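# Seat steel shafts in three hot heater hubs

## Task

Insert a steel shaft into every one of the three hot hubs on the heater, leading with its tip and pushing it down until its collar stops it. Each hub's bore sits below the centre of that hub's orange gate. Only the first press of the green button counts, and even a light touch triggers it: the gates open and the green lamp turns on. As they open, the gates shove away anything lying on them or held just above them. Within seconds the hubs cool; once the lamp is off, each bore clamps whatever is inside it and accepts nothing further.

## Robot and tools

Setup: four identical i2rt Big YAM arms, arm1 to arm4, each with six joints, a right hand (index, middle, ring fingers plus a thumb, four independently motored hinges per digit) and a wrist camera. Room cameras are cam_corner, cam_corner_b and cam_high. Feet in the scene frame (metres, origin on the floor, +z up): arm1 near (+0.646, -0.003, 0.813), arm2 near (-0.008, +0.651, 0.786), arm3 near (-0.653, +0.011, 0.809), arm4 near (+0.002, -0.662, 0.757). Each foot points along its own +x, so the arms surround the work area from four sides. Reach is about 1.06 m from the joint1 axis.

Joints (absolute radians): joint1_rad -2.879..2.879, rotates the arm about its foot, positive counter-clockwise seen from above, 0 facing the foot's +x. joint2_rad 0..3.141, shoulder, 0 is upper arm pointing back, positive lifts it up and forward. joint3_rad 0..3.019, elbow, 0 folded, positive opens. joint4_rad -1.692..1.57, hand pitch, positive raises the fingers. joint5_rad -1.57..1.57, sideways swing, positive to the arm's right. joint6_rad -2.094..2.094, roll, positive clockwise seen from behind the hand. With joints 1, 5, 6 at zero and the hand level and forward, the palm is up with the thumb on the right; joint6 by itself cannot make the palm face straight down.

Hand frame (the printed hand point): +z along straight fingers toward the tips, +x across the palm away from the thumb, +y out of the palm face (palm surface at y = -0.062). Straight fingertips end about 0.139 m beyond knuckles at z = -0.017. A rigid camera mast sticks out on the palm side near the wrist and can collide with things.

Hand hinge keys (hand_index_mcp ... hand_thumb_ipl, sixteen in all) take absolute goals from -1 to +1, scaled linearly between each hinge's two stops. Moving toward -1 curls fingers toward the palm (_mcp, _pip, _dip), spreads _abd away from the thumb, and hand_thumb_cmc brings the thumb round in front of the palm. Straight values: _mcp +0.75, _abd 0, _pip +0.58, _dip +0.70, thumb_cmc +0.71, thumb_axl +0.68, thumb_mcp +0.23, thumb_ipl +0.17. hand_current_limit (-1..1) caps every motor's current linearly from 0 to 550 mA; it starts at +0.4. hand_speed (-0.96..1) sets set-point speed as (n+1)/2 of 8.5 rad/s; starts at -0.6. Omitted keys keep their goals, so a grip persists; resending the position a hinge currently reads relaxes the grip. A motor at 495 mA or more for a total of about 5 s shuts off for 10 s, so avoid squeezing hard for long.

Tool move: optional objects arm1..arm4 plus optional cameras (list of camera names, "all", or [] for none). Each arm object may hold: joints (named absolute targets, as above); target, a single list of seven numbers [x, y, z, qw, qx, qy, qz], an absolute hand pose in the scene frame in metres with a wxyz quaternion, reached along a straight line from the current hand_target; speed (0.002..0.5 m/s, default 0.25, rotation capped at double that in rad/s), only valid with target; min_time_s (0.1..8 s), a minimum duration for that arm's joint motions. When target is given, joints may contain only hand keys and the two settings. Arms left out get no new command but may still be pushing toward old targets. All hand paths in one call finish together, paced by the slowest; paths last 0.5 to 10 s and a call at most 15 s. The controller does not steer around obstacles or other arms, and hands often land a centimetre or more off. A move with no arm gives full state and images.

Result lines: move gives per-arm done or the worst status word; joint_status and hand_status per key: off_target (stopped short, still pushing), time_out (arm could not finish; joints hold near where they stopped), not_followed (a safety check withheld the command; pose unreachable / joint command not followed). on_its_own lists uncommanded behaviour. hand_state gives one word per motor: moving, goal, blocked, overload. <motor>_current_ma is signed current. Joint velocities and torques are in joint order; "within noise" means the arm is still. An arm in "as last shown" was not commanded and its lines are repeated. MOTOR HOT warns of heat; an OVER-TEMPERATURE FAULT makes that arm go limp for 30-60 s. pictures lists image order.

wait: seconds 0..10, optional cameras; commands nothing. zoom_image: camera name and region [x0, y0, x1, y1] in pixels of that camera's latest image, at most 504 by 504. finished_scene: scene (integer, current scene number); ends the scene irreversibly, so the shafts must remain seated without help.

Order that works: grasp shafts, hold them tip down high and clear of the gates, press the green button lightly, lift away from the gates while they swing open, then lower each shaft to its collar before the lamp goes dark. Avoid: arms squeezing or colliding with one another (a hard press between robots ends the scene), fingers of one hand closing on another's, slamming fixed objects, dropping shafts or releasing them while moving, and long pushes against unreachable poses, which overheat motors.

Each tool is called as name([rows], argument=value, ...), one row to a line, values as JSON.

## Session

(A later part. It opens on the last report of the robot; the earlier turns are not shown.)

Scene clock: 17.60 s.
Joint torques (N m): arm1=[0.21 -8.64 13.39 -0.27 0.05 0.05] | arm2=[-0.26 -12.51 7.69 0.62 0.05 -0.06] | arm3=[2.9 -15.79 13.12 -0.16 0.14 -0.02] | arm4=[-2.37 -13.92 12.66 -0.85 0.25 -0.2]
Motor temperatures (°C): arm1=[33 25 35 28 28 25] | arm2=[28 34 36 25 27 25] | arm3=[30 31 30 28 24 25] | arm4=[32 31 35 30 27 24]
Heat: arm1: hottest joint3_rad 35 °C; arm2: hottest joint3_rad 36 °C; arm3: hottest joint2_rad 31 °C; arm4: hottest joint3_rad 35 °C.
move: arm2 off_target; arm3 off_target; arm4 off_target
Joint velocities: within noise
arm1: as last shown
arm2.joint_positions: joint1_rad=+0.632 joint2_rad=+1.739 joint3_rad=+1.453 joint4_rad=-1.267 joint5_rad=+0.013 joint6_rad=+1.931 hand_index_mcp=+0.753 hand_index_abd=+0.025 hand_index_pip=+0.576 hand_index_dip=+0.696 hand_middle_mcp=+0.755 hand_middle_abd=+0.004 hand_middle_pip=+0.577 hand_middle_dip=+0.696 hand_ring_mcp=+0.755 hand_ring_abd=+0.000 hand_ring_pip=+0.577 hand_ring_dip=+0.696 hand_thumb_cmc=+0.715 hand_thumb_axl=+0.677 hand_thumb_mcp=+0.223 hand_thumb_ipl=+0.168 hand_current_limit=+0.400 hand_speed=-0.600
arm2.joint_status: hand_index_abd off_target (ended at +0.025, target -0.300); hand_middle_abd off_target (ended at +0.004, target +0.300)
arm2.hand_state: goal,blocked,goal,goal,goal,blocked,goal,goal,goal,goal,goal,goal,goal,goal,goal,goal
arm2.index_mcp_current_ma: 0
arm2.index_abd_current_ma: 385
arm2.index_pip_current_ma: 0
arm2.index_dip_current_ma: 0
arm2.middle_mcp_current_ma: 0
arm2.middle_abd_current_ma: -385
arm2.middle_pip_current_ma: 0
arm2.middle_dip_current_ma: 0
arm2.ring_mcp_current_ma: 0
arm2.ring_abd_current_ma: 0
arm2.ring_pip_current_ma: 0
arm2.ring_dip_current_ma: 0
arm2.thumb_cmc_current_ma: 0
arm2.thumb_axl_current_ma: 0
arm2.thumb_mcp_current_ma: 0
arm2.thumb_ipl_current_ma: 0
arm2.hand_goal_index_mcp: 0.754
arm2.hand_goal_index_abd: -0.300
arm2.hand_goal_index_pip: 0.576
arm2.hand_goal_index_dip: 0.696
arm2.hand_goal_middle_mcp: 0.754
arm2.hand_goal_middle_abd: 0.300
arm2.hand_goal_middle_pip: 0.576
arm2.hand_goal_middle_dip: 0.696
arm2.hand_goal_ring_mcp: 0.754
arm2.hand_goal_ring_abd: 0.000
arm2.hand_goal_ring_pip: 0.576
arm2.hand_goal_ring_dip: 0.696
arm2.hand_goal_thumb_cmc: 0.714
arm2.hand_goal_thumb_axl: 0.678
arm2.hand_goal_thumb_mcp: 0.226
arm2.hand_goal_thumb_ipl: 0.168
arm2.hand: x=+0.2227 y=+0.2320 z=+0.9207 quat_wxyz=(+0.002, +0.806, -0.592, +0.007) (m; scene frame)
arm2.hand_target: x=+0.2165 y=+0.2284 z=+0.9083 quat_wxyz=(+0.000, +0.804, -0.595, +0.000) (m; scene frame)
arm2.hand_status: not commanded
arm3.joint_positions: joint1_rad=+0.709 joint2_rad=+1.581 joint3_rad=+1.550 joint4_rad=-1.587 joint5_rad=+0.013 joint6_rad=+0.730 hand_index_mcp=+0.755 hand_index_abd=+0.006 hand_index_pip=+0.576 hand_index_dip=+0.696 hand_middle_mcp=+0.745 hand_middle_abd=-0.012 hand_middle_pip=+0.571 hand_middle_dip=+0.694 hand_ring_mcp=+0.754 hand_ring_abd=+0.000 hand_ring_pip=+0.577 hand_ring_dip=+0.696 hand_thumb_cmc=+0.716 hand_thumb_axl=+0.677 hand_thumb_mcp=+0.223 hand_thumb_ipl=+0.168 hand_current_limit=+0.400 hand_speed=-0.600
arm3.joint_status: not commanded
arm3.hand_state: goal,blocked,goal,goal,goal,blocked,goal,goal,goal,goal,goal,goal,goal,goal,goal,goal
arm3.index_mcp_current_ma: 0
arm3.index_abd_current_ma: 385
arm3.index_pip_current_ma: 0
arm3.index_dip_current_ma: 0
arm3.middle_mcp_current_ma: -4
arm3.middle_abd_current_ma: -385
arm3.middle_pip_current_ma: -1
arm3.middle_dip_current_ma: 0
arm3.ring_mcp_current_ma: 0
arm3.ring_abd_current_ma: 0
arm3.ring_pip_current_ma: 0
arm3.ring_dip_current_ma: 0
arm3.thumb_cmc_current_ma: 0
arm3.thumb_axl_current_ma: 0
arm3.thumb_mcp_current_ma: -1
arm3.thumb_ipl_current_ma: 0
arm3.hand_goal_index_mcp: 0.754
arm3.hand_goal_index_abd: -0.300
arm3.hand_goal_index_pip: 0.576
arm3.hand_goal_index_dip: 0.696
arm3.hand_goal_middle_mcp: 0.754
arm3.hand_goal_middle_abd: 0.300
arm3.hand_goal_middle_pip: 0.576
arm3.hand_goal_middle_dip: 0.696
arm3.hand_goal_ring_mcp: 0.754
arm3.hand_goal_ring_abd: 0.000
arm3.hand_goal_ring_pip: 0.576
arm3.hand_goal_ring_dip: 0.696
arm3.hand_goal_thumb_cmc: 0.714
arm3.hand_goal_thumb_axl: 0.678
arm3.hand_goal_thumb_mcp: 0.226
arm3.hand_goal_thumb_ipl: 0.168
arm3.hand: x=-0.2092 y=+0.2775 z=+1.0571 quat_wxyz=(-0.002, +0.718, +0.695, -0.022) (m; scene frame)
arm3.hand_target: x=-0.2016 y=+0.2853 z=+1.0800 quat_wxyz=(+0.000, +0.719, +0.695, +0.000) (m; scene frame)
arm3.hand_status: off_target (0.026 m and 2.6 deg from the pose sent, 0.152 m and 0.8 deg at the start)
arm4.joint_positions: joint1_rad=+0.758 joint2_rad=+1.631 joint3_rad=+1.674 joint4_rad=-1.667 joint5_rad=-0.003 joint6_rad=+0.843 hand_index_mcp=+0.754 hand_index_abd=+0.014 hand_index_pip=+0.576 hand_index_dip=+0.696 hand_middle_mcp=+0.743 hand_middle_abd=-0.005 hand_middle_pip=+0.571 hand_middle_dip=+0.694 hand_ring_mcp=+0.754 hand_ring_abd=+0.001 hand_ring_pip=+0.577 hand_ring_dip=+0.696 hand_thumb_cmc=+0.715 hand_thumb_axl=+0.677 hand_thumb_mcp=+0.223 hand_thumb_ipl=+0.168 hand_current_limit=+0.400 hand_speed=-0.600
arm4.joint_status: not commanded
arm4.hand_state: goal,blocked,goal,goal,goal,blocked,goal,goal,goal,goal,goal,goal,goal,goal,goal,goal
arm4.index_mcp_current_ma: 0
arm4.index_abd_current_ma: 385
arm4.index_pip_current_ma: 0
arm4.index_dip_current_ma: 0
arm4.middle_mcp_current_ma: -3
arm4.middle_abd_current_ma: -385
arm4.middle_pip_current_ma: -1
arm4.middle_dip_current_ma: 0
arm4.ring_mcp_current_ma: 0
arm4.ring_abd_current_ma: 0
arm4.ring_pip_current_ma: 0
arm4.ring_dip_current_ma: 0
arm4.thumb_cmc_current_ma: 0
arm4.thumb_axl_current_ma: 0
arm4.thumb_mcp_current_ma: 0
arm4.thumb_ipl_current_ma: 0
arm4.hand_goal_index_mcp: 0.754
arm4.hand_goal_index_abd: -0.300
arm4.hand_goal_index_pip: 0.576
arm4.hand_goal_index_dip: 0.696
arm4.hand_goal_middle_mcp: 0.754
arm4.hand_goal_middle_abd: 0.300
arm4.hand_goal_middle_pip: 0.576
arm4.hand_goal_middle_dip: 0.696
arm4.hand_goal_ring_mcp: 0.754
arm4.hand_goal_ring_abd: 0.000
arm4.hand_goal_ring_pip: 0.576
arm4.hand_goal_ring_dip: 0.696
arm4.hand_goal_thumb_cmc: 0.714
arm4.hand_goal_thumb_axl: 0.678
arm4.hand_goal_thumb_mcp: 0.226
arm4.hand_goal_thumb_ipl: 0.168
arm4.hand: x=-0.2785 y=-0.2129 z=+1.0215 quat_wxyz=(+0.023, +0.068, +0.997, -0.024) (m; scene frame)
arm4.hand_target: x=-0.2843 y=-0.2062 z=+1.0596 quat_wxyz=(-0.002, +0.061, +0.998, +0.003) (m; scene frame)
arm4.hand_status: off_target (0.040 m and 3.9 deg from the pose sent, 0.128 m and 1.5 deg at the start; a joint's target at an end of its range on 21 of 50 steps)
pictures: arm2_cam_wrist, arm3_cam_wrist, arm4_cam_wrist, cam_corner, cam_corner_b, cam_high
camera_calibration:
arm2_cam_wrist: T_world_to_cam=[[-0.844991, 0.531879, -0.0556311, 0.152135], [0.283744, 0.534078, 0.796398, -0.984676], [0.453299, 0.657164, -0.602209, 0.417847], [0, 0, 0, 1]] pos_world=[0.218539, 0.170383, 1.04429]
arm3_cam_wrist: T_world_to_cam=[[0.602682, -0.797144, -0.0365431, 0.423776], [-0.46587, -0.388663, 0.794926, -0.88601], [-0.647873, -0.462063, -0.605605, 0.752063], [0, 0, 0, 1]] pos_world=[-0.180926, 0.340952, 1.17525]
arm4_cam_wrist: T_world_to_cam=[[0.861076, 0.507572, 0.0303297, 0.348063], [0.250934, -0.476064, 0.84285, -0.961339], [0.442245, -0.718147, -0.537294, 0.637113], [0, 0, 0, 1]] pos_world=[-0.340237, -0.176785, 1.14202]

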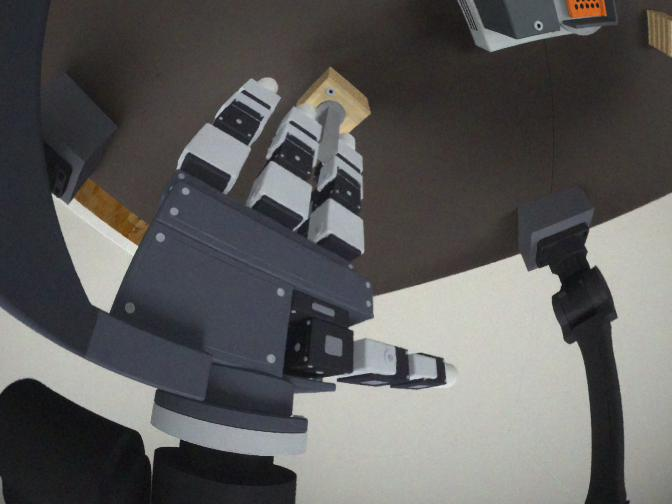

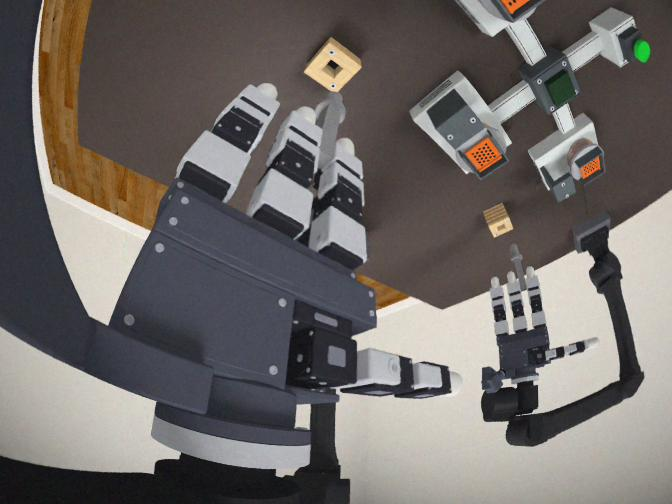

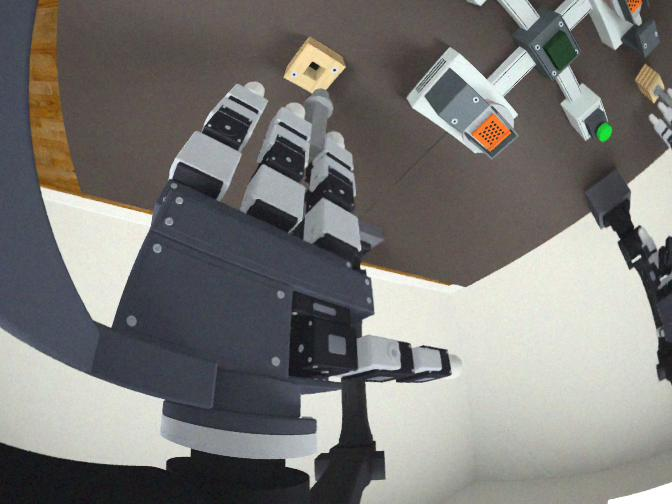

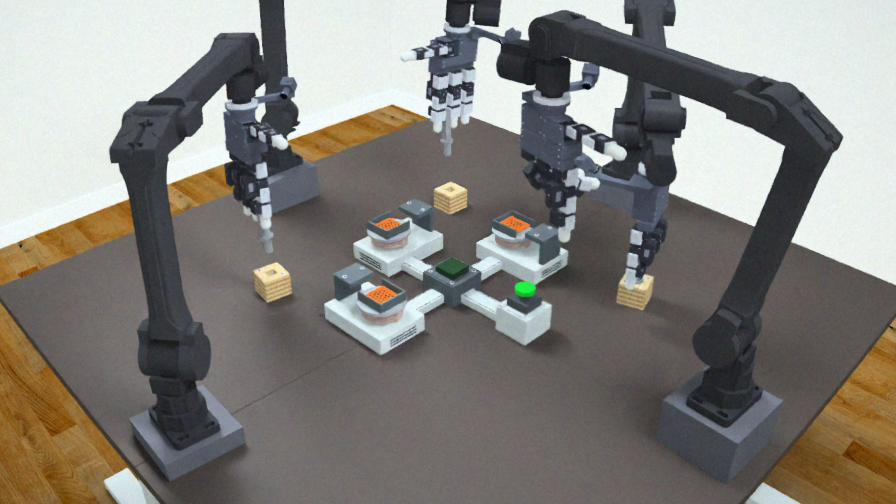

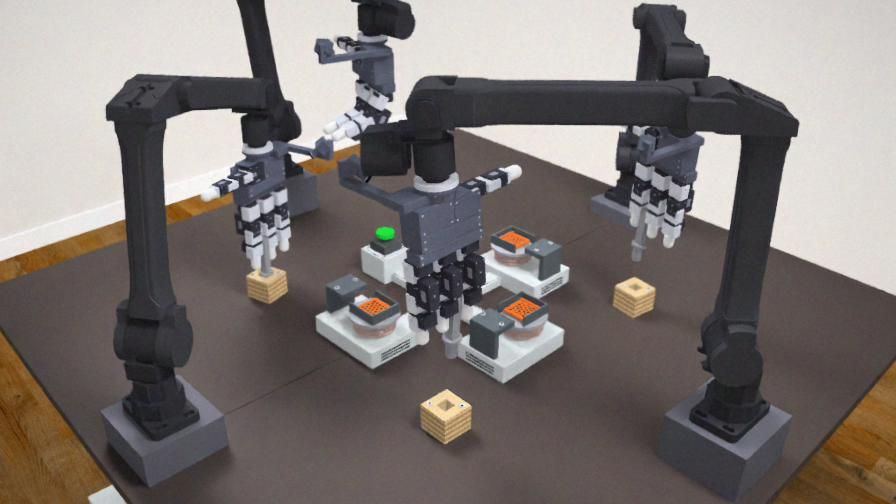

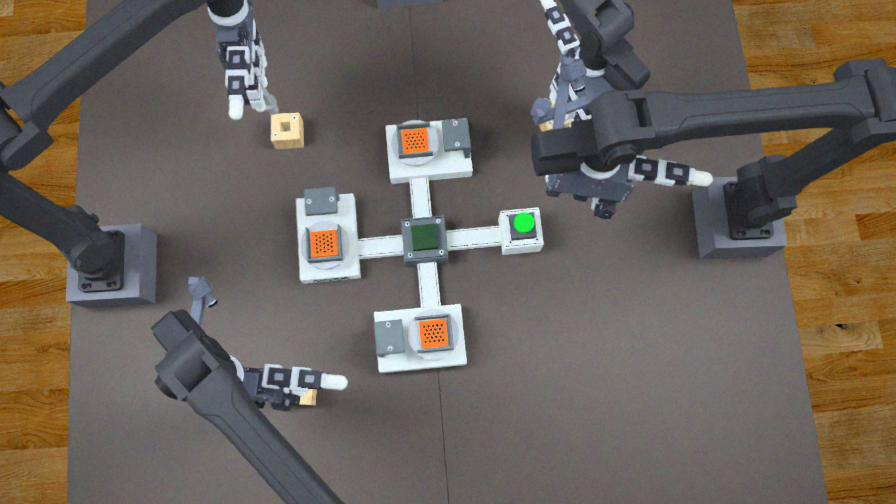

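move(arm2={"target": [0.2208, 0.2333, 1.10, 0, 0.8039, -0.5948, 0], "speed": 0.35}, arm3={"target": [-0.1975, -0.0645, 1.09, 0, 1, 0, 0], "speed": 0.35}, arm4={"target": [0.052, -0.27, 1.045, 0, 0.7071, 0.7071, 0], "speed": 0.35}, cameras=["arm2_cam_wrist", "arm3_cam_wrist", "arm4_cam_wrist", "cam_high", "cam_corner", "cam_corner_b"])

Scene clock: 21.67 s.
Joint torques (N m): arm1=[0.26 -8.7 13.38 -0.27 0.06 0.05] | arm2=[1.38 -15.33 14.22 -0.61 0.15 0.12] | arm3=[2.26 -14.51 13.08 -0.28 0.09 -0.03] | arm4=[-2.78 -11.34 8.24 0.09 0.1 0.08]
Motor temperatures (°C): arm1=[33 25 36 28 28 25] | arm2=[28 34 36 24 27 25] | arm3=[30 31 31 28 24 25] | arm4=[32 31 35 29 27 24]
Heat: arm1: hottest joint3_rad 36 °C; arm2: hottest joint3_rad 36 °C; arm3: hottest joint2_rad 31 °C; arm4: hottest joint3_rad 35 °C.
move: arm2 off_target; arm3 off_target; arm4 off_target
Joint velocities: within noise
arm1: as last shown
arm2.joint_positions: joint1_rad=+0.632 joint2_rad=+1.697 joint3_rad=+1.781 joint4_rad=-1.668 joint5_rad=+0.021 joint6_rad=+1.932 hand_index_mcp=+0.755 hand_index_abd=+0.025 hand_index_pip=+0.577 hand_index_dip=+0.698 hand_middle_mcp=+0.758 hand_middle_abd=+0.006 hand_middle_pip=+0.581 hand_middle_dip=+0.699 hand_ring_mcp=+0.755 hand_ring_abd=+0.000 hand_ring_pip=+0.577 hand_ring_dip=+0.696 hand_thumb_cmc=+0.715 hand_thumb_axl=+0.677 hand_thumb_mcp=+0.223 hand_thumb_ipl=+0.168 hand_current_limit=+0.400 hand_speed=-0.600
arm2.joint_status: not commanded
arm2.hand_state: goal,blocked,goal,goal,goal,blocked,goal,goal,goal,goal,goal,goal,goal,goal,goal,goal
arm2.index_mcp_current_ma: 0
arm2.index_abd_current_ma: 385
arm2.index_pip_current_ma: 0
arm2.index_dip_current_ma: 0
arm2.middle_mcp_current_ma: 1
arm2.middle_abd_current_ma: -385
arm2.middle_pip_current_ma: 1
arm2.middle_dip_current_ma: 0
arm2.ring_mcp_current_ma: 0
arm2.ring_abd_current_ma: 0
arm2.ring_pip_current_ma: 0
arm2.ring_dip_current_ma: 0
arm2.thumb_cmc_current_ma: 0
arm2.thumb_axl_current_ma: 0
arm2.thumb_mcp_current_ma: 0
arm2.thumb_ipl_current_ma: 0
arm2.hand_goal_index_mcp: 0.754
arm2.hand_goal_index_abd: -0.300
arm2.hand_goal_index_pip: 0.576
arm2.hand_goal_index_dip: 0.696
arm2.hand_goal_middle_mcp: 0.754
arm2.hand_goal_middle_abd: 0.300
arm2.hand_goal_middle_pip: 0.576
arm2.hand_goal_middle_dip: 0.696
arm2.hand_goal_ring_mcp: 0.754
arm2.hand_goal_ring_abd: 0.000
arm2.hand_goal_ring_pip: 0.576
arm2.hand_goal_ring_dip: 0.696
arm2.hand_goal_thumb_cmc: 0.714
arm2.hand_goal_thumb_axl: 0.678
arm2.hand_goal_thumb_mcp: 0.226
arm2.hand_goal_thumb_ipl: 0.168
arm2.hand: x=+0.2147 y=+0.2366 z=+1.0678 quat_wxyz=(+0.001, +0.805, -0.593, -0.009) (m; scene frame)
arm2.hand_target: x=+0.2195 y=+0.2347 z=+1.0988 quat_wxyz=(+0.012, +0.805, -0.593, +0.025) (m; scene frame)
arm2.hand_status: off_target (0.033 m and 1.1 deg from the pose sent, 0.179 m and 0.9 deg at the start; a joint's target at an end of its range on 33 of 94 steps)
arm3.joint_positions: joint1_rad=+0.051 joint2_rad=+1.566 joint3_rad=+1.584 joint4_rad=-1.612 joint5_rad=+0.013 joint6_rad=+1.596 hand_index_mcp=+0.758 hand_index_abd=+0.006 hand_index_pip=+0.578 hand_index_dip=+0.696 hand_middle_mcp=+0.748 hand_middle_abd=-0.012 hand_middle_pip=+0.573 hand_middle_dip=+0.695 hand_ring_mcp=+0.754 hand_ring_abd=+0.000 hand_ring_pip=+0.577 hand_ring_dip=+0.696 hand_thumb_cmc=+0.716 hand_thumb_axl=+0.677 hand_thumb_mcp=+0.223 hand_thumb_ipl=+0.168 hand_current_limit=+0.400 hand_speed=-0.600
arm3.joint_status: not commanded
arm3.hand_state: goal,blocked,goal,goal,goal,blocked,goal,goal,goal,goal,goal,goal,goal,goal,goal,goal
arm3.index_mcp_current_ma: 1
arm3.index_abd_current_ma: 385
arm3.index_pip_current_ma: 0
arm3.index_dip_current_ma: 0
arm3.middle_mcp_current_ma: -2
arm3.middle_abd_current_ma: -385
arm3.middle_pip_current_ma: -1
arm3.middle_dip_current_ma: 0
arm3.ring_mcp_current_ma: 0
arm3.ring_abd_current_ma: 0
arm3.ring_pip_current_ma: 0
arm3.ring_dip_current_ma: 0
arm3.thumb_cmc_current_ma: 0
arm3.thumb_axl_current_ma: 0
arm3.thumb_mcp_current_ma: -1
arm3.thumb_ipl_current_ma: 0
arm3.hand_goal_index_mcp: 0.754
arm3.hand_goal_index_abd: -0.300
arm3.hand_goal_index_pip: 0.576
arm3.hand_goal_index_dip: 0.696
arm3.hand_goal_middle_mcp: 0.754
arm3.hand_goal_middle_abd: 0.300
arm3.hand_goal_middle_pip: 0.576
arm3.hand_goal_middle_dip: 0.696
arm3.hand_goal_ring_mcp: 0.754
arm3.hand_goal_ring_abd: 0.000
arm3.hand_goal_ring_pip: 0.576
arm3.hand_goal_ring_dip: 0.696
arm3.hand_goal_thumb_cmc: 0.714
arm3.hand_goal_thumb_axl: 0.678
arm3.hand_goal_thumb_mcp: 0.226
arm3.hand_goal_thumb_ipl: 0.168
arm3.hand: x=-0.2084 y=-0.0629 z=+1.0753 quat_wxyz=(+0.000, +1.000, +0.007, -0.015) (m; scene frame)
arm3.hand_target: x=-0.1982 y=-0.0644 z=+1.0899 quat_wxyz=(+0.000, +1.000, +0.000, +0.000) (m; scene frame)
arm3.hand_status: off_target (0.018 m and 1.9 deg from the pose sent, 0.344 m and 88.2 deg at the start)
arm4.joint_positions: joint1_rad=+0.132 joint2_rad=+1.441 joint3_rad=+1.473 joint4_rad=-1.634 joint5_rad=-0.010 joint6_rad=+1.628 hand_index_mcp=+0.758 hand_index_abd=+0.014 hand_index_pip=+0.578 hand_index_dip=+0.696 hand_middle_mcp=+0.747 hand_middle_abd=-0.005 hand_middle_pip=+0.573 hand_middle_dip=+0.695 hand_ring_mcp=+0.754 hand_ring_abd=+0.001 hand_ring_pip=+0.577 hand_ring_dip=+0.696 hand_thumb_cmc=+0.715 hand_thumb_axl=+0.677 hand_thumb_mcp=+0.223 hand_thumb_ipl=+0.168 hand_current_limit=+0.400 hand_speed=-0.600
arm4.joint_status: not commanded
arm4.hand_state: goal,blocked,goal,goal,goal,blocked,goal,goal,goal,goal,goal,goal,goal,goal,goal,goal
arm4.index_mcp_current_ma: 0
arm4.index_abd_current_ma: 385
arm4.index_pip_current_ma: 0
arm4.index_dip_current_ma: 0
arm4.middle_mcp_current_ma: -1
arm4.middle_abd_current_ma: -385
arm4.middle_pip_current_ma: 0
arm4.middle_dip_current_ma: 0
arm4.ring_mcp_current_ma: 0
arm4.ring_abd_current_ma: 0
arm4.ring_pip_current_ma: 0
arm4.ring_dip_current_ma: 0
arm4.thumb_cmc_current_ma: 0
arm4.thumb_axl_current_ma: 0
arm4.thumb_mcp_current_ma: 0
arm4.thumb_ipl_current_ma: 0
arm4.hand_goal_index_mcp: 0.754
arm4.hand_goal_index_abd: -0.300
arm4.hand_goal_index_pip: 0.576
arm4.hand_goal_index_dip: 0.696
arm4.hand_goal_middle_mcp: 0.754
arm4.hand_goal_middle_abd: 0.300
arm4.hand_goal_middle_pip: 0.576
arm4.hand_goal_middle_dip: 0.696
arm4.hand_goal_ring_mcp: 0.754
arm4.hand_goal_ring_abd: 0.000
arm4.hand_goal_ring_pip: 0.576
arm4.hand_goal_ring_dip: 0.696
arm4.hand_goal_thumb_cmc: 0.714
arm4.hand_goal_thumb_axl: 0.678
arm4.hand_goal_thumb_mcp: 0.226
arm4.hand_goal_thumb_ipl: 0.168
arm4.hand: x=+0.0502 y=-0.2676 z=+1.0338 quat_wxyz=(+0.015, +0.699, +0.715, -0.013) (m; scene frame)
arm4.hand_target: x=+0.0519 y=-0.2701 z=+1.0447 quat_wxyz=(+0.000, +0.707, +0.707, +0.000) (m; scene frame)
arm4.hand_status: off_target (0.012 m and 2.6 deg from the pose sent, 0.336 m and 82.2 deg at the start)
pictures: arm2_cam_wrist, arm3_cam_wrist, arm4_cam_wrist, cam_corner, cam_corner_b, cam_high
camera_calibration:
arm2_cam_wrist: T_world_to_cam=[[-0.845592, 0.533298, -0.0238133, 0.11692], [0.304413, 0.518359, 0.799147, -1.10564], [0.438528, 0.668504, -0.600663, 0.505849], [0, 0, 0, 1]] pos_world=[0.21361, 0.172605, 1.1902]
arm3_cam_wrist: T_world_to_cam=[[-0.768221, -0.640042, -0.0135296, -0.147873], [-0.409087, 0.474538, 0.779398, -0.949532], [-0.492427, 0.604285, -0.626383, 0.728037], [0, 0, 0, 1]] pos_world=[-0.143535, -0.0839979, 1.19409]
arm4_cam_wrist: T_world_to_cam=[[0.636803, -0.769339, 0.0509778, -0.25932], [-0.467851, -0.333006, 0.818671, -0.980837], [-0.61286, -0.545182, -0.571995, 0.594303], [0, 0, 0, 1]] pos_world=[0.0704755, -0.202126, 1.15614]

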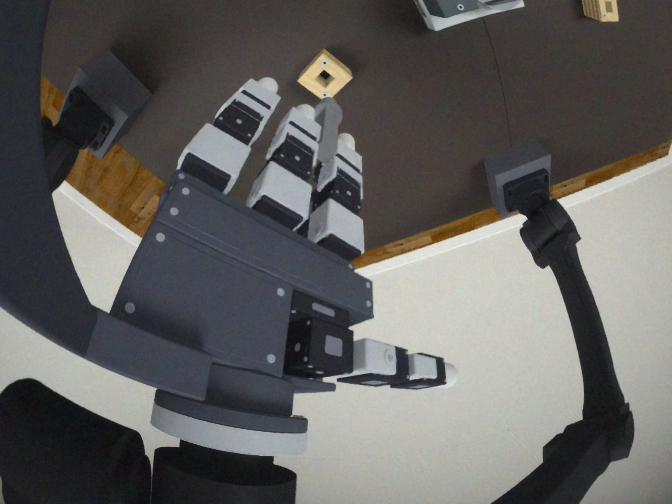

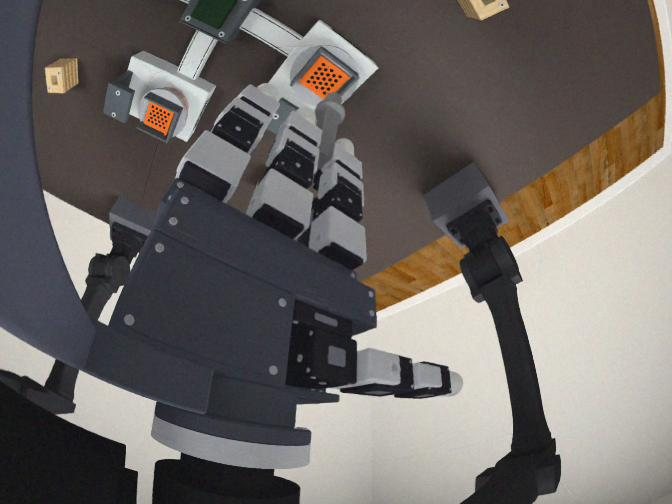

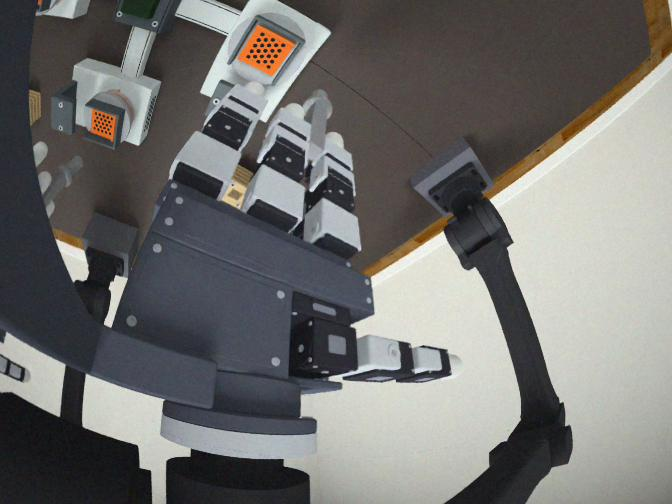

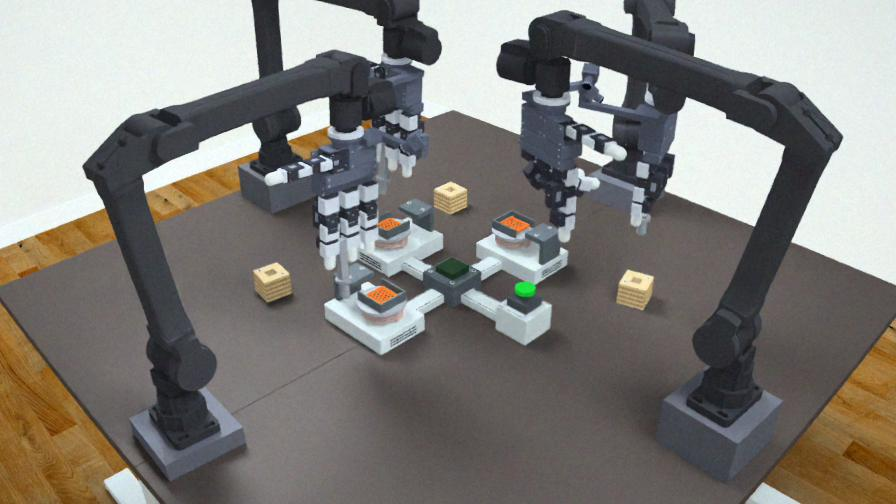

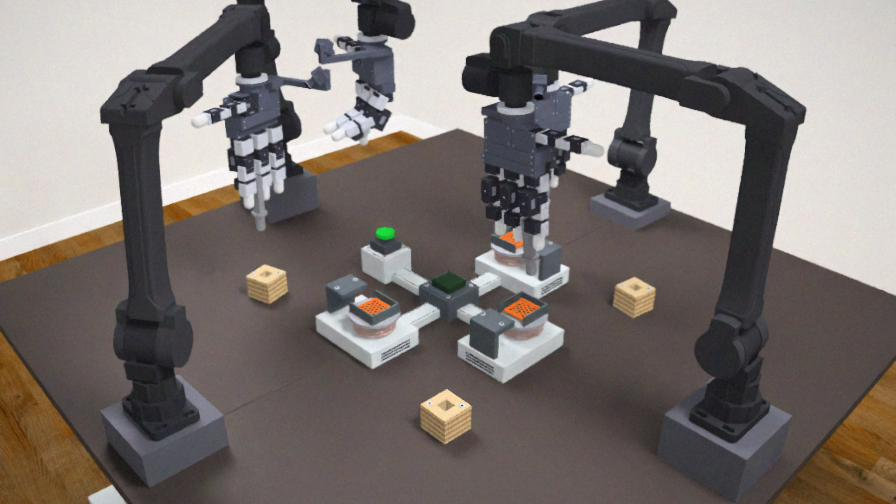

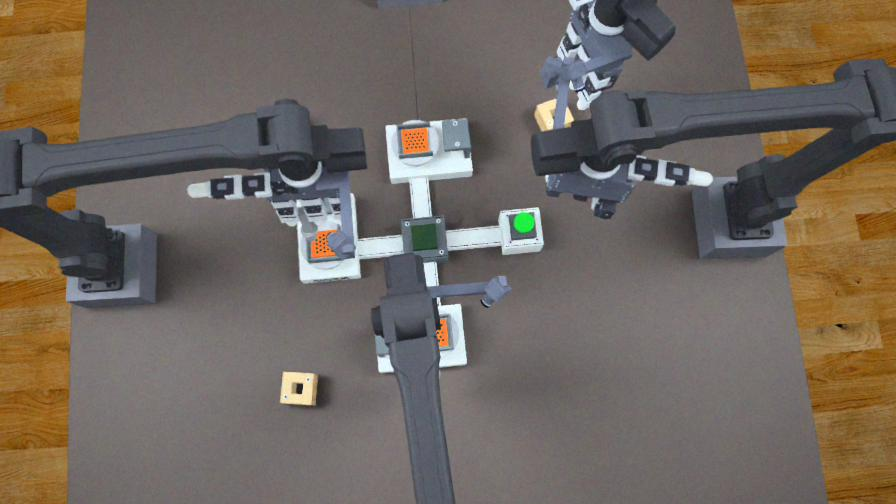

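move(arm1={"target": [0.18, 0.0855, 1.03, 0, 0.1305, 0.9914, 0], "speed": 0.3}, arm2={"target": [-0.0915, 0.19, 1.09, 0, 0.7071, -0.7071, 0], "speed": 0.3}, arm4={"target": [0.052, -0.187, 1.045, 0, 0.7071, 0.7071, 0], "speed": 0.2}, cameras=["all"])

zoom_image(camera="arm2_cam_wrist", region=[270, 40, 390, 130])

zoom_image(camera="arm3_cam_wrist", region=[270, 40, 390, 130])

zoom_image(camera="arm4_cam_wrist", region=[270, 40, 390, 130])

Scene clock: 24.73 s.
Joint torques (N m): arm1=[-0.38 -6.48 12.37 1.99 -0.51 -1.26] | arm2=[3.84 -13.1 10.96 -0.21 0.55 -1.25] | arm3=[2.26 -14.33 13.01 -0.24 0.04 0.01] | arm4=[-3.55 -11.4 12.77 -0.9 0.14 -0.02]
Motor temperatures (°C): arm1=[33 25 36 28 28 25] | arm2=[28 34 37 24 27 26] | arm3=[30 32 32 28 24 25] | arm4=[32 31 36 29 27 24]
Heat: arm1: hottest joint3_rad 36 °C; arm2: hottest joint3_rad 37 °C; arm3: hottest joint2_rad 32 °C; arm4: hottest joint3_rad 36 °C.
move: arm1 off_target; arm2 not_followed; arm4 off_target
Joint velocities: within noise
arm1.joint_positions: joint1_rad=+0.047 joint2_rad=+1.581 joint3_rad=+1.537 joint4_rad=-1.514 joint5_rad=+0.029 joint6_rad=+1.969 hand_index_mcp=+0.754 hand_index_abd=+0.001 hand_index_pip=+0.577 hand_index_dip=+0.696 hand_middle_mcp=+0.312 hand_middle_abd=+0.001 hand_middle_pip=+0.005 hand_middle_dip=+0.696 hand_ring_mcp=+0.309 hand_ring_abd=+0.001 hand_ring_pip=+0.005 hand_ring_dip=+0.696 hand_thumb_cmc=+0.715 hand_thumb_axl=+0.677 hand_thumb_mcp=+0.223 hand_thumb_ipl=+0.168 hand_current_limit=+0.400 hand_speed=-0.600
arm1.joint_status: not commanded
arm1.hand_state: goal,goal,goal,goal,goal,goal,goal,goal,goal,goal,goal,goal,goal,goal,goal,goal
arm1.index_mcp_current_ma: 0
arm1.index_abd_current_ma: 0
arm1.index_pip_current_ma: 0
arm1.index_dip_current_ma: 0
arm1.middle_mcp_current_ma: 7
arm1.middle_abd_current_ma: 0
arm1.middle_pip_current_ma: 1
arm1.middle_dip_current_ma: 0
arm1.ring_mcp_current_ma: 5
arm1.ring_abd_current_ma: 0
arm1.ring_pip_current_ma: 2
arm1.ring_dip_current_ma: 0
arm1.thumb_cmc_current_ma: 0
arm1.thumb_axl_current_ma: 0
arm1.thumb_mcp_current_ma: -1
arm1.thumb_ipl_current_ma: 0
arm1.hand_goal_index_mcp: 0.754
arm1.hand_goal_index_abd: 0.000
arm1.hand_goal_index_pip: 0.576
arm1.hand_goal_index_dip: 0.696
arm1.hand_goal_middle_mcp: 0.300
arm1.hand_goal_middle_abd: 0.000
arm1.hand_goal_middle_pip: 0.000
arm1.hand_goal_middle_dip: 0.696
arm1.hand_goal_ring_mcp: 0.300
arm1.hand_goal_ring_abd: 0.000
arm1.hand_goal_ring_pip: 0.000
arm1.hand_goal_ring_dip: 0.696
arm1.hand_goal_thumb_cmc: 0.714
arm1.hand_goal_thumb_axl: 0.678
arm1.hand_goal_thumb_mcp: 0.226
arm1.hand_goal_thumb_ipl: 0.168
arm1.hand: x=+0.2212 y=+0.0735 z=+1.0576 quat_wxyz=(-0.008, +0.197, +0.980, +0.009) (m; scene frame)
arm1.hand_target: x=+0.1843 y=+0.0839 z=+1.0303 quat_wxyz=(-0.002, +0.133, +0.991, +0.001) (m; scene frame)
arm1.hand_status: off_target (0.051 m and 7.9 deg from the pose sent, 0.136 m and 1.5 deg at the start)
arm2.joint_positions: joint1_rad=+0.551 joint2_rad=+1.661 joint3_rad=+1.716 joint4_rad=-1.677 joint5_rad=+0.004 joint6_rad=+2.036 hand_index_mcp=+0.755 hand_index_abd=+0.025 hand_index_pip=+0.577 hand_index_dip=+0.697 hand_middle_mcp=+0.757 hand_middle_abd=+0.006 hand_middle_pip=+0.578 hand_middle_dip=+0.697 hand_ring_mcp=+0.753 hand_ring_abd=+0.000 hand_ring_pip=+0.577 hand_ring_dip=+0.696 hand_thumb_cmc=+0.714 hand_thumb_axl=+0.677 hand_thumb_mcp=+0.223 hand_thumb_ipl=+0.168 hand_current_limit=+0.400 hand_speed=-0.600
arm2.joint_status: not commanded
arm2.hand_state: goal,blocked,goal,goal,goal,blocked,goal,goal,goal,goal,goal,goal,goal,goal,goal,goal
arm2.index_mcp_current_ma: 0
arm2.index_abd_current_ma: 385
arm2.index_pip_current_ma: 0
arm2.index_dip_current_ma: 0
arm2.middle_mcp_current_ma: 0
arm2.middle_abd_current_ma: -385
arm2.middle_pip_current_ma: 0
arm2.middle_dip_current_ma: 0
arm2.ring_mcp_current_ma: 0
arm2.ring_abd_current_ma: 0
arm2.ring_pip_current_ma: 0
arm2.ring_dip_current_ma: 0
arm2.thumb_cmc_current_ma: 0
arm2.thumb_axl_current_ma: 0
arm2.thumb_mcp_current_ma: 0
arm2.thumb_ipl_current_ma: 0
arm2.hand_goal_index_mcp: 0.754
arm2.hand_goal_index_abd: -0.300
arm2.hand_goal_index_pip: 0.576
arm2.hand_goal_index_dip: 0.696
arm2.hand_goal_middle_mcp: 0.754
arm2.hand_goal_middle_abd: 0.300
arm2.hand_goal_middle_pip: 0.576
arm2.hand_goal_middle_dip: 0.696
arm2.hand_goal_ring_mcp: 0.754
arm2.hand_goal_ring_abd: 0.000
arm2.hand_goal_ring_pip: 0.576
arm2.hand_goal_ring_dip: 0.696
arm2.hand_goal_thumb_cmc: 0.714
arm2.hand_goal_thumb_axl: 0.678
arm2.hand_goal_thumb_mcp: 0.226
arm2.hand_goal_thumb_ipl: 0.168
arm2.on_its_own: joint1_rad is held at +0.590, not at its first target +0.639; joint3_rad is held at +1.738, not at its first target +1.839
arm2.hand: x=+0.1719 y=+0.2487 z=+1.0617 quat_wxyz=(-0.012, +0.747, -0.664, -0.025) (m; scene frame)
arm2.hand_target: x=+0.1881 y=+0.2403 z=+1.0696 quat_wxyz=(-0.003, +0.797, -0.603, -0.016) (m; scene frame)
arm2.hand_status: not_followed (0.271 m and 7.4 deg from the pose sent, 0.311 m and 17.3 deg at the start; pose on its path clipped on 57 of 74 steps)
arm3: as last shown
arm3.joint_positions: joint1_rad=+0.051 joint2_rad=+1.566 joint3_rad=+1.584 joint4_rad=-1.612 joint5_rad=+0.013 joint6_rad=+1.597 hand_index_mcp=+0.758 hand_index_abd=+0.006 hand_index_pip=+0.578 hand_index_dip=+0.696 hand_middle_mcp=+0.748 hand_middle_abd=-0.012 hand_middle_pip=+0.573 hand_middle_dip=+0.695 hand_ring_mcp=+0.754 hand_ring_abd=+0.000 hand_ring_pip=+0.577 hand_ring_dip=+0.696 hand_thumb_cmc=+0.716 hand_thumb_axl=+0.677 hand_thumb_mcp=+0.223 hand_thumb_ipl=+0.168 hand_current_limit=+0.400 hand_speed=-0.600
arm3.hand: x=-0.2084 y=-0.0629 z=+1.0753 quat_wxyz=(+0.000, +1.000, +0.006, -0.015) (m; scene frame)
arm4.joint_positions: joint1_rad=+0.126 joint2_rad=+1.622 joint3_rad=+1.655 joint4_rad=-1.638 joint5_rad=-0.010 joint6_rad=+1.629 hand_index_mcp=+0.758 hand_index_abd=+0.014 hand_index_pip=+0.578 hand_index_dip=+0.696 hand_middle_mcp=+0.747 hand_middle_abd=-0.005 hand_middle_pip=+0.573 hand_middle_dip=+0.695 hand_ring_mcp=+0.754 hand_ring_abd=+0.001 hand_ring_pip=+0.577 hand_ring_dip=+0.696 hand_thumb_cmc=+0.715 hand_thumb_axl=+0.677 hand_thumb_mcp=+0.223 hand_thumb_ipl=+0.168 hand_current_limit=+0.400 hand_speed=-0.600
arm4.joint_status: not commanded
arm4.hand_state: goal,blocked,goal,goal,goal,blocked,goal,goal,goal,goal,goal,goal,goal,goal,goal,goal
arm4.index_mcp_current_ma: 0
arm4.index_abd_current_ma: 385
arm4.index_pip_current_ma: 0
arm4.index_dip_current_ma: 0
arm4.middle_mcp_current_ma: -1
arm4.middle_abd_current_ma: -385
arm4.middle_pip_current_ma: 0
arm4.middle_dip_current_ma: 0
arm4.ring_mcp_current_ma: 0
arm4.ring_abd_current_ma: 0
arm4.ring_pip_current_ma: 0
arm4.ring_dip_current_ma: 0
arm4.thumb_cmc_current_ma: 0
arm4.thumb_axl_current_ma: 0
arm4.thumb_mcp_current_ma: 0
arm4.thumb_ipl_current_ma: 0
arm4.hand_goal_index_mcp: 0.754
arm4.hand_goal_index_abd: -0.300
arm4.hand_goal_index_pip: 0.576
arm4.hand_goal_index_dip: 0.696
arm4.hand_goal_middle_mcp: 0.754
arm4.hand_goal_middle_abd: 0.300
arm4.hand_goal_middle_pip: 0.576
arm4.hand_goal_middle_dip: 0.696
arm4.hand_goal_ring_mcp: 0.754
arm4.hand_goal_ring_abd: 0.000
arm4.hand_goal_ring_pip: 0.576
arm4.hand_goal_ring_dip: 0.696
arm4.hand_goal_thumb_cmc: 0.714
arm4.hand_goal_thumb_axl: 0.678
arm4.hand_goal_thumb_mcp: 0.226
arm4.hand_goal_thumb_ipl: 0.168
arm4.hand: x=+0.0476 y=-0.2002 z=+1.0243 quat_wxyz=(+0.016, +0.701, +0.713, -0.014) (m; scene frame)
arm4.hand_target: x=+0.0520 y=-0.1883 z=+1.0447 quat_wxyz=(+0.000, +0.707, +0.707, +0.001) (m; scene frame)
arm4.hand_status: off_target (0.025 m and 2.6 deg from the pose sent, 0.081 m and 2.6 deg at the start)
pictures: arm1_cam_wrist, arm2_cam_wrist, arm3_cam_wrist, arm4_cam_wrist, cam_corner, cam_corner_b, cam_high
pose unreachable (arm2 arm): on one or more control steps of this call this arm could not follow its commanded pose, so it was not sent that pose on those steps. On the call's last step it was still not sent that pose. It may still have moved: this result reports where it is.
cause: moving toward the commanded pose would bring a part of the arm too close to another arm (a part of this arm and the arm1 arm's hand, 76 mm apart when this arm was first held).
camera_calibration:
arm1_cam_wrist: T_world_to_cam=[[0.956535, 0.286815, -0.0527067, -0.136688], [0.211288, -0.557059, 0.803146, -0.922546], [0.200994, -0.779373, -0.593447, 0.759151], [0, 0, 0, 1]] pos_world=[0.173085, 0.116954, 1.18425]
arm2_cam_wrist: T_world_to_cam=[[-0.733049, 0.680103, 0.00998029, -0.0175364], [0.401463, 0.420779, 0.813494, -1.10168], [0.54906, 0.600337, -0.581488, 0.490456], [0, 0, 0, 1]] pos_world=[0.160137, 0.18105, 1.18158]
arm3_cam_wrist: T_world_to_cam=[[-0.768441, -0.63978, -0.013434, -0.147996], [-0.408882, 0.474744, 0.77938, -0.949463], [-0.492254, 0.6044, -0.626408, 0.728102], [0, 0, 0, 1]] pos_world=[-0.143534, -0.0839978, 1.19409]
arm4_cam_wrist: T_world_to_cam=[[0.631783, -0.773284, 0.0536796, -0.208683], [-0.470234, -0.327292, 0.81961, -0.951479], [-0.616222, -0.543058, -0.570402, 0.622896], [0, 0, 0, 1]] pos_world=[0.0682667, -0.134514, 1.14635]

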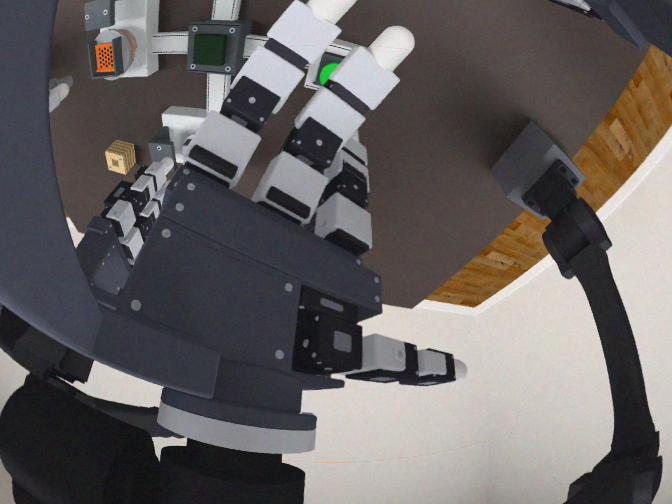

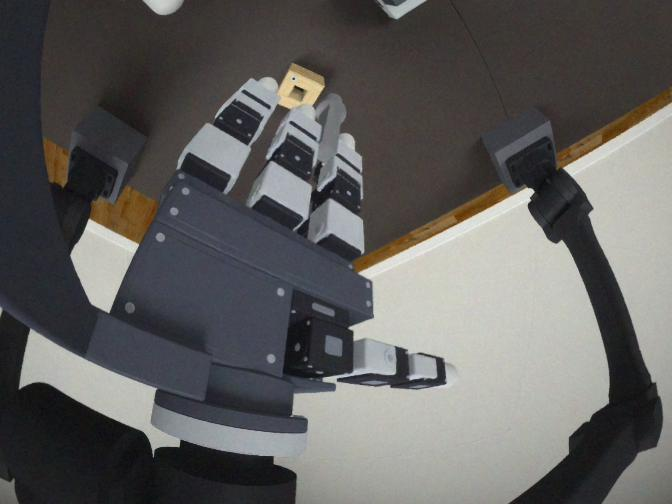

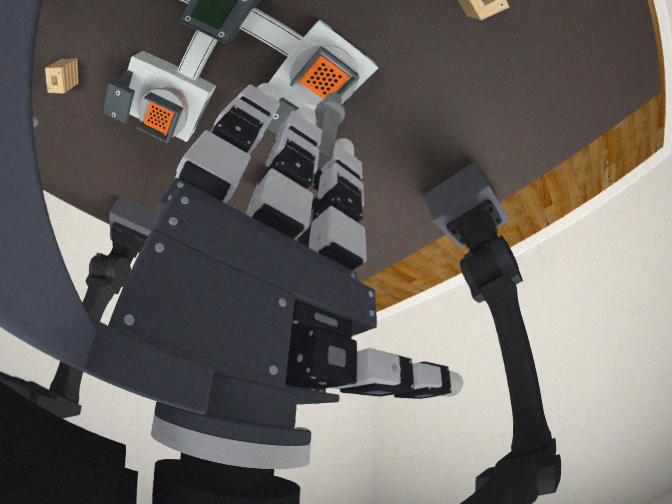

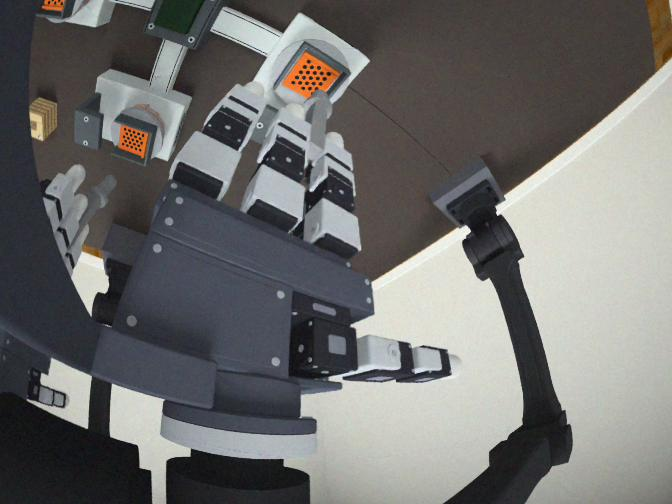

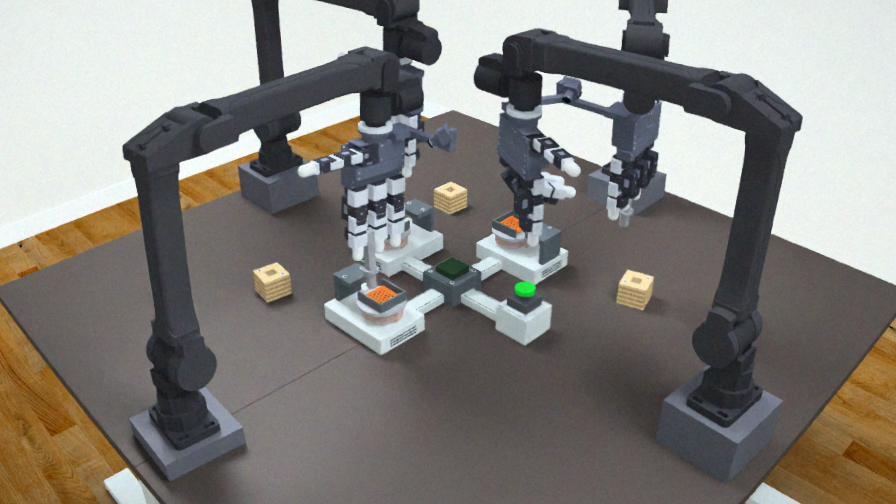

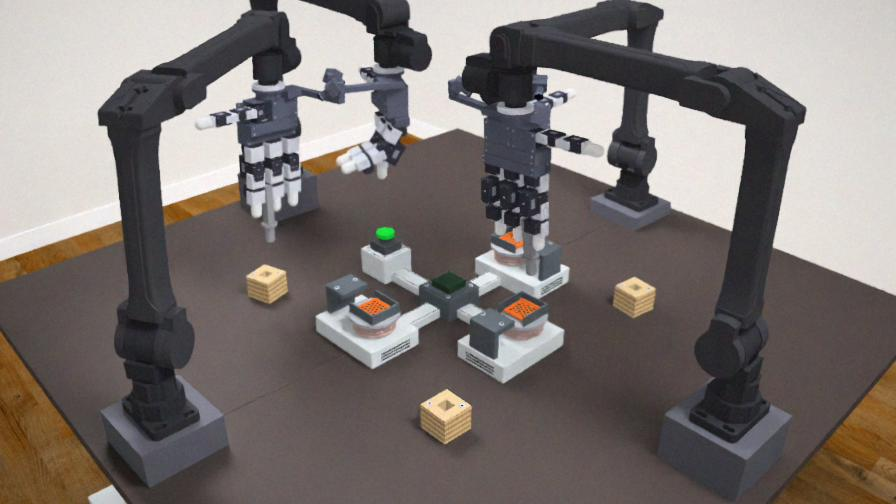

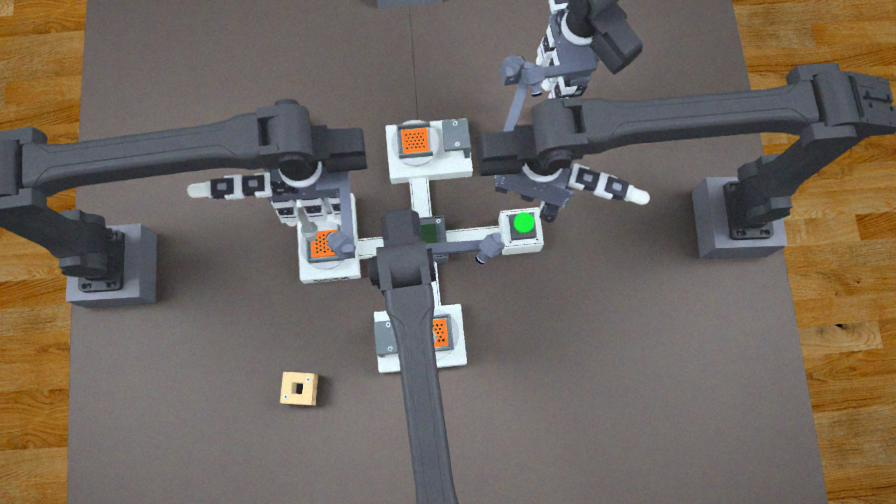

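Scaled by 4.200 from the camera's 672x504 image, which has a finer 960x720 frame.

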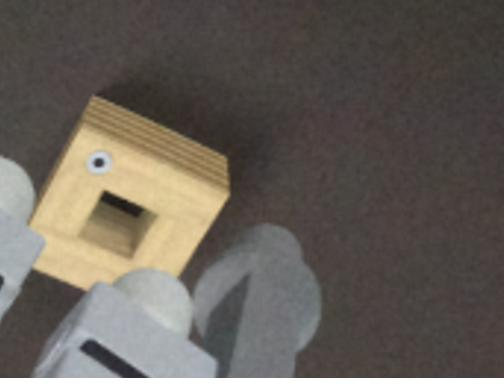

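Scaled by 4.200 from the camera's 672x504 image, which has a finer 960x720 frame.

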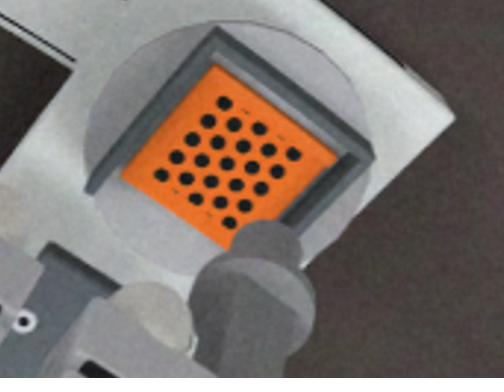

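Scaled by 4.200 from the camera's 672x504 image, which has a finer 960x720 frame.

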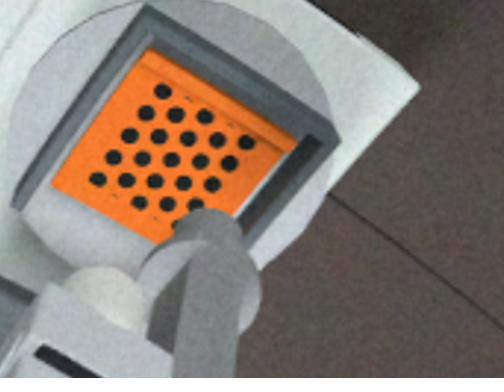

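zoom_image(camera="cam_corner_b", region=[470, 170, 600, 310])

zoom_image(camera="cam_corner", region=[320, 200, 450, 340])

Scaled by 3.600 from the camera's 896x504 image, which has a finer 1280x720 frame.

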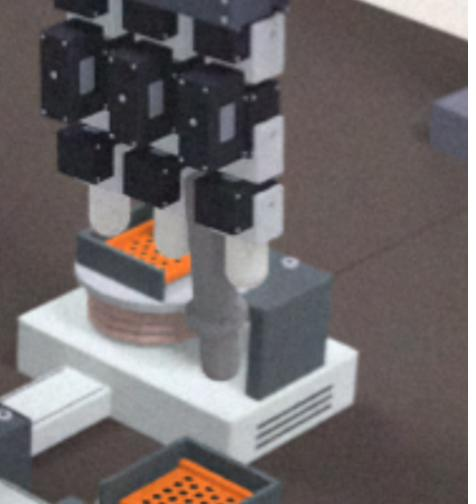

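Scaled by 3.600 from the camera's 896x504 image, which has a finer 1280x720 frame.

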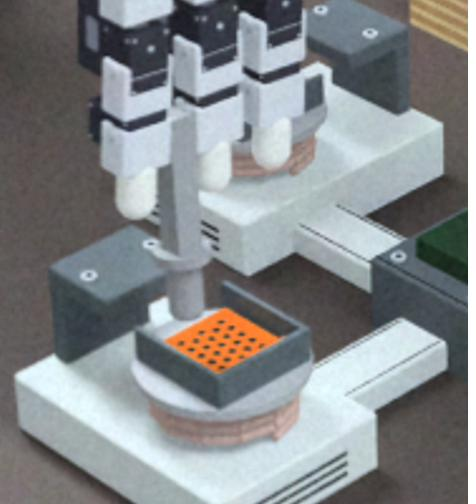

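zoom_image(camera="cam_corner_b", region=[505, 205, 575, 290])

zoom_image(camera="cam_corner", region=[340, 215, 410, 300])

zoom_image(camera="cam_corner", region=[370, 140, 440, 225])

Scaled by 5.929 from the camera's 896x504 image, which has a finer 1280x720 frame.

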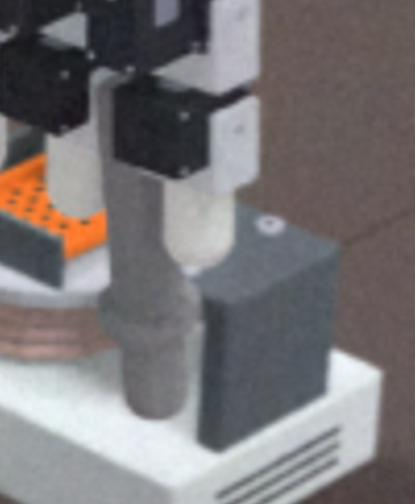

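Scaled by 5.929 from the camera's 896x504 image, which has a finer 1280x720 frame.

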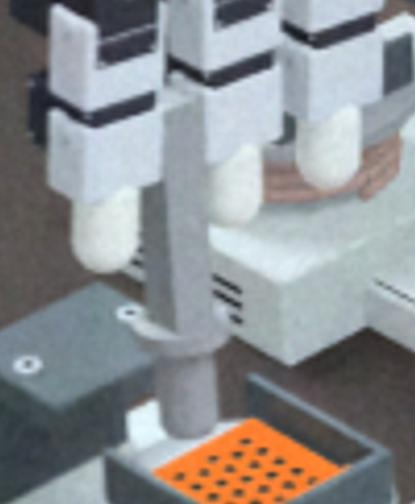

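Scaled by 5.929 from the camera's 896x504 image, which has a finer 1280x720 frame.

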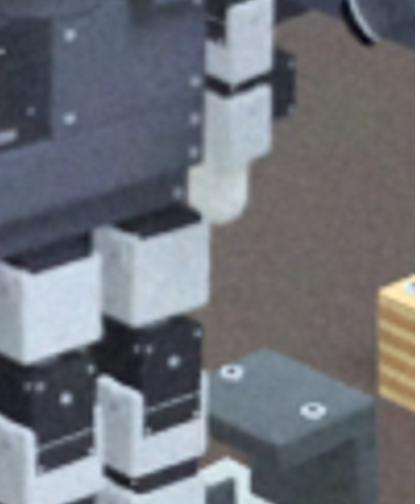

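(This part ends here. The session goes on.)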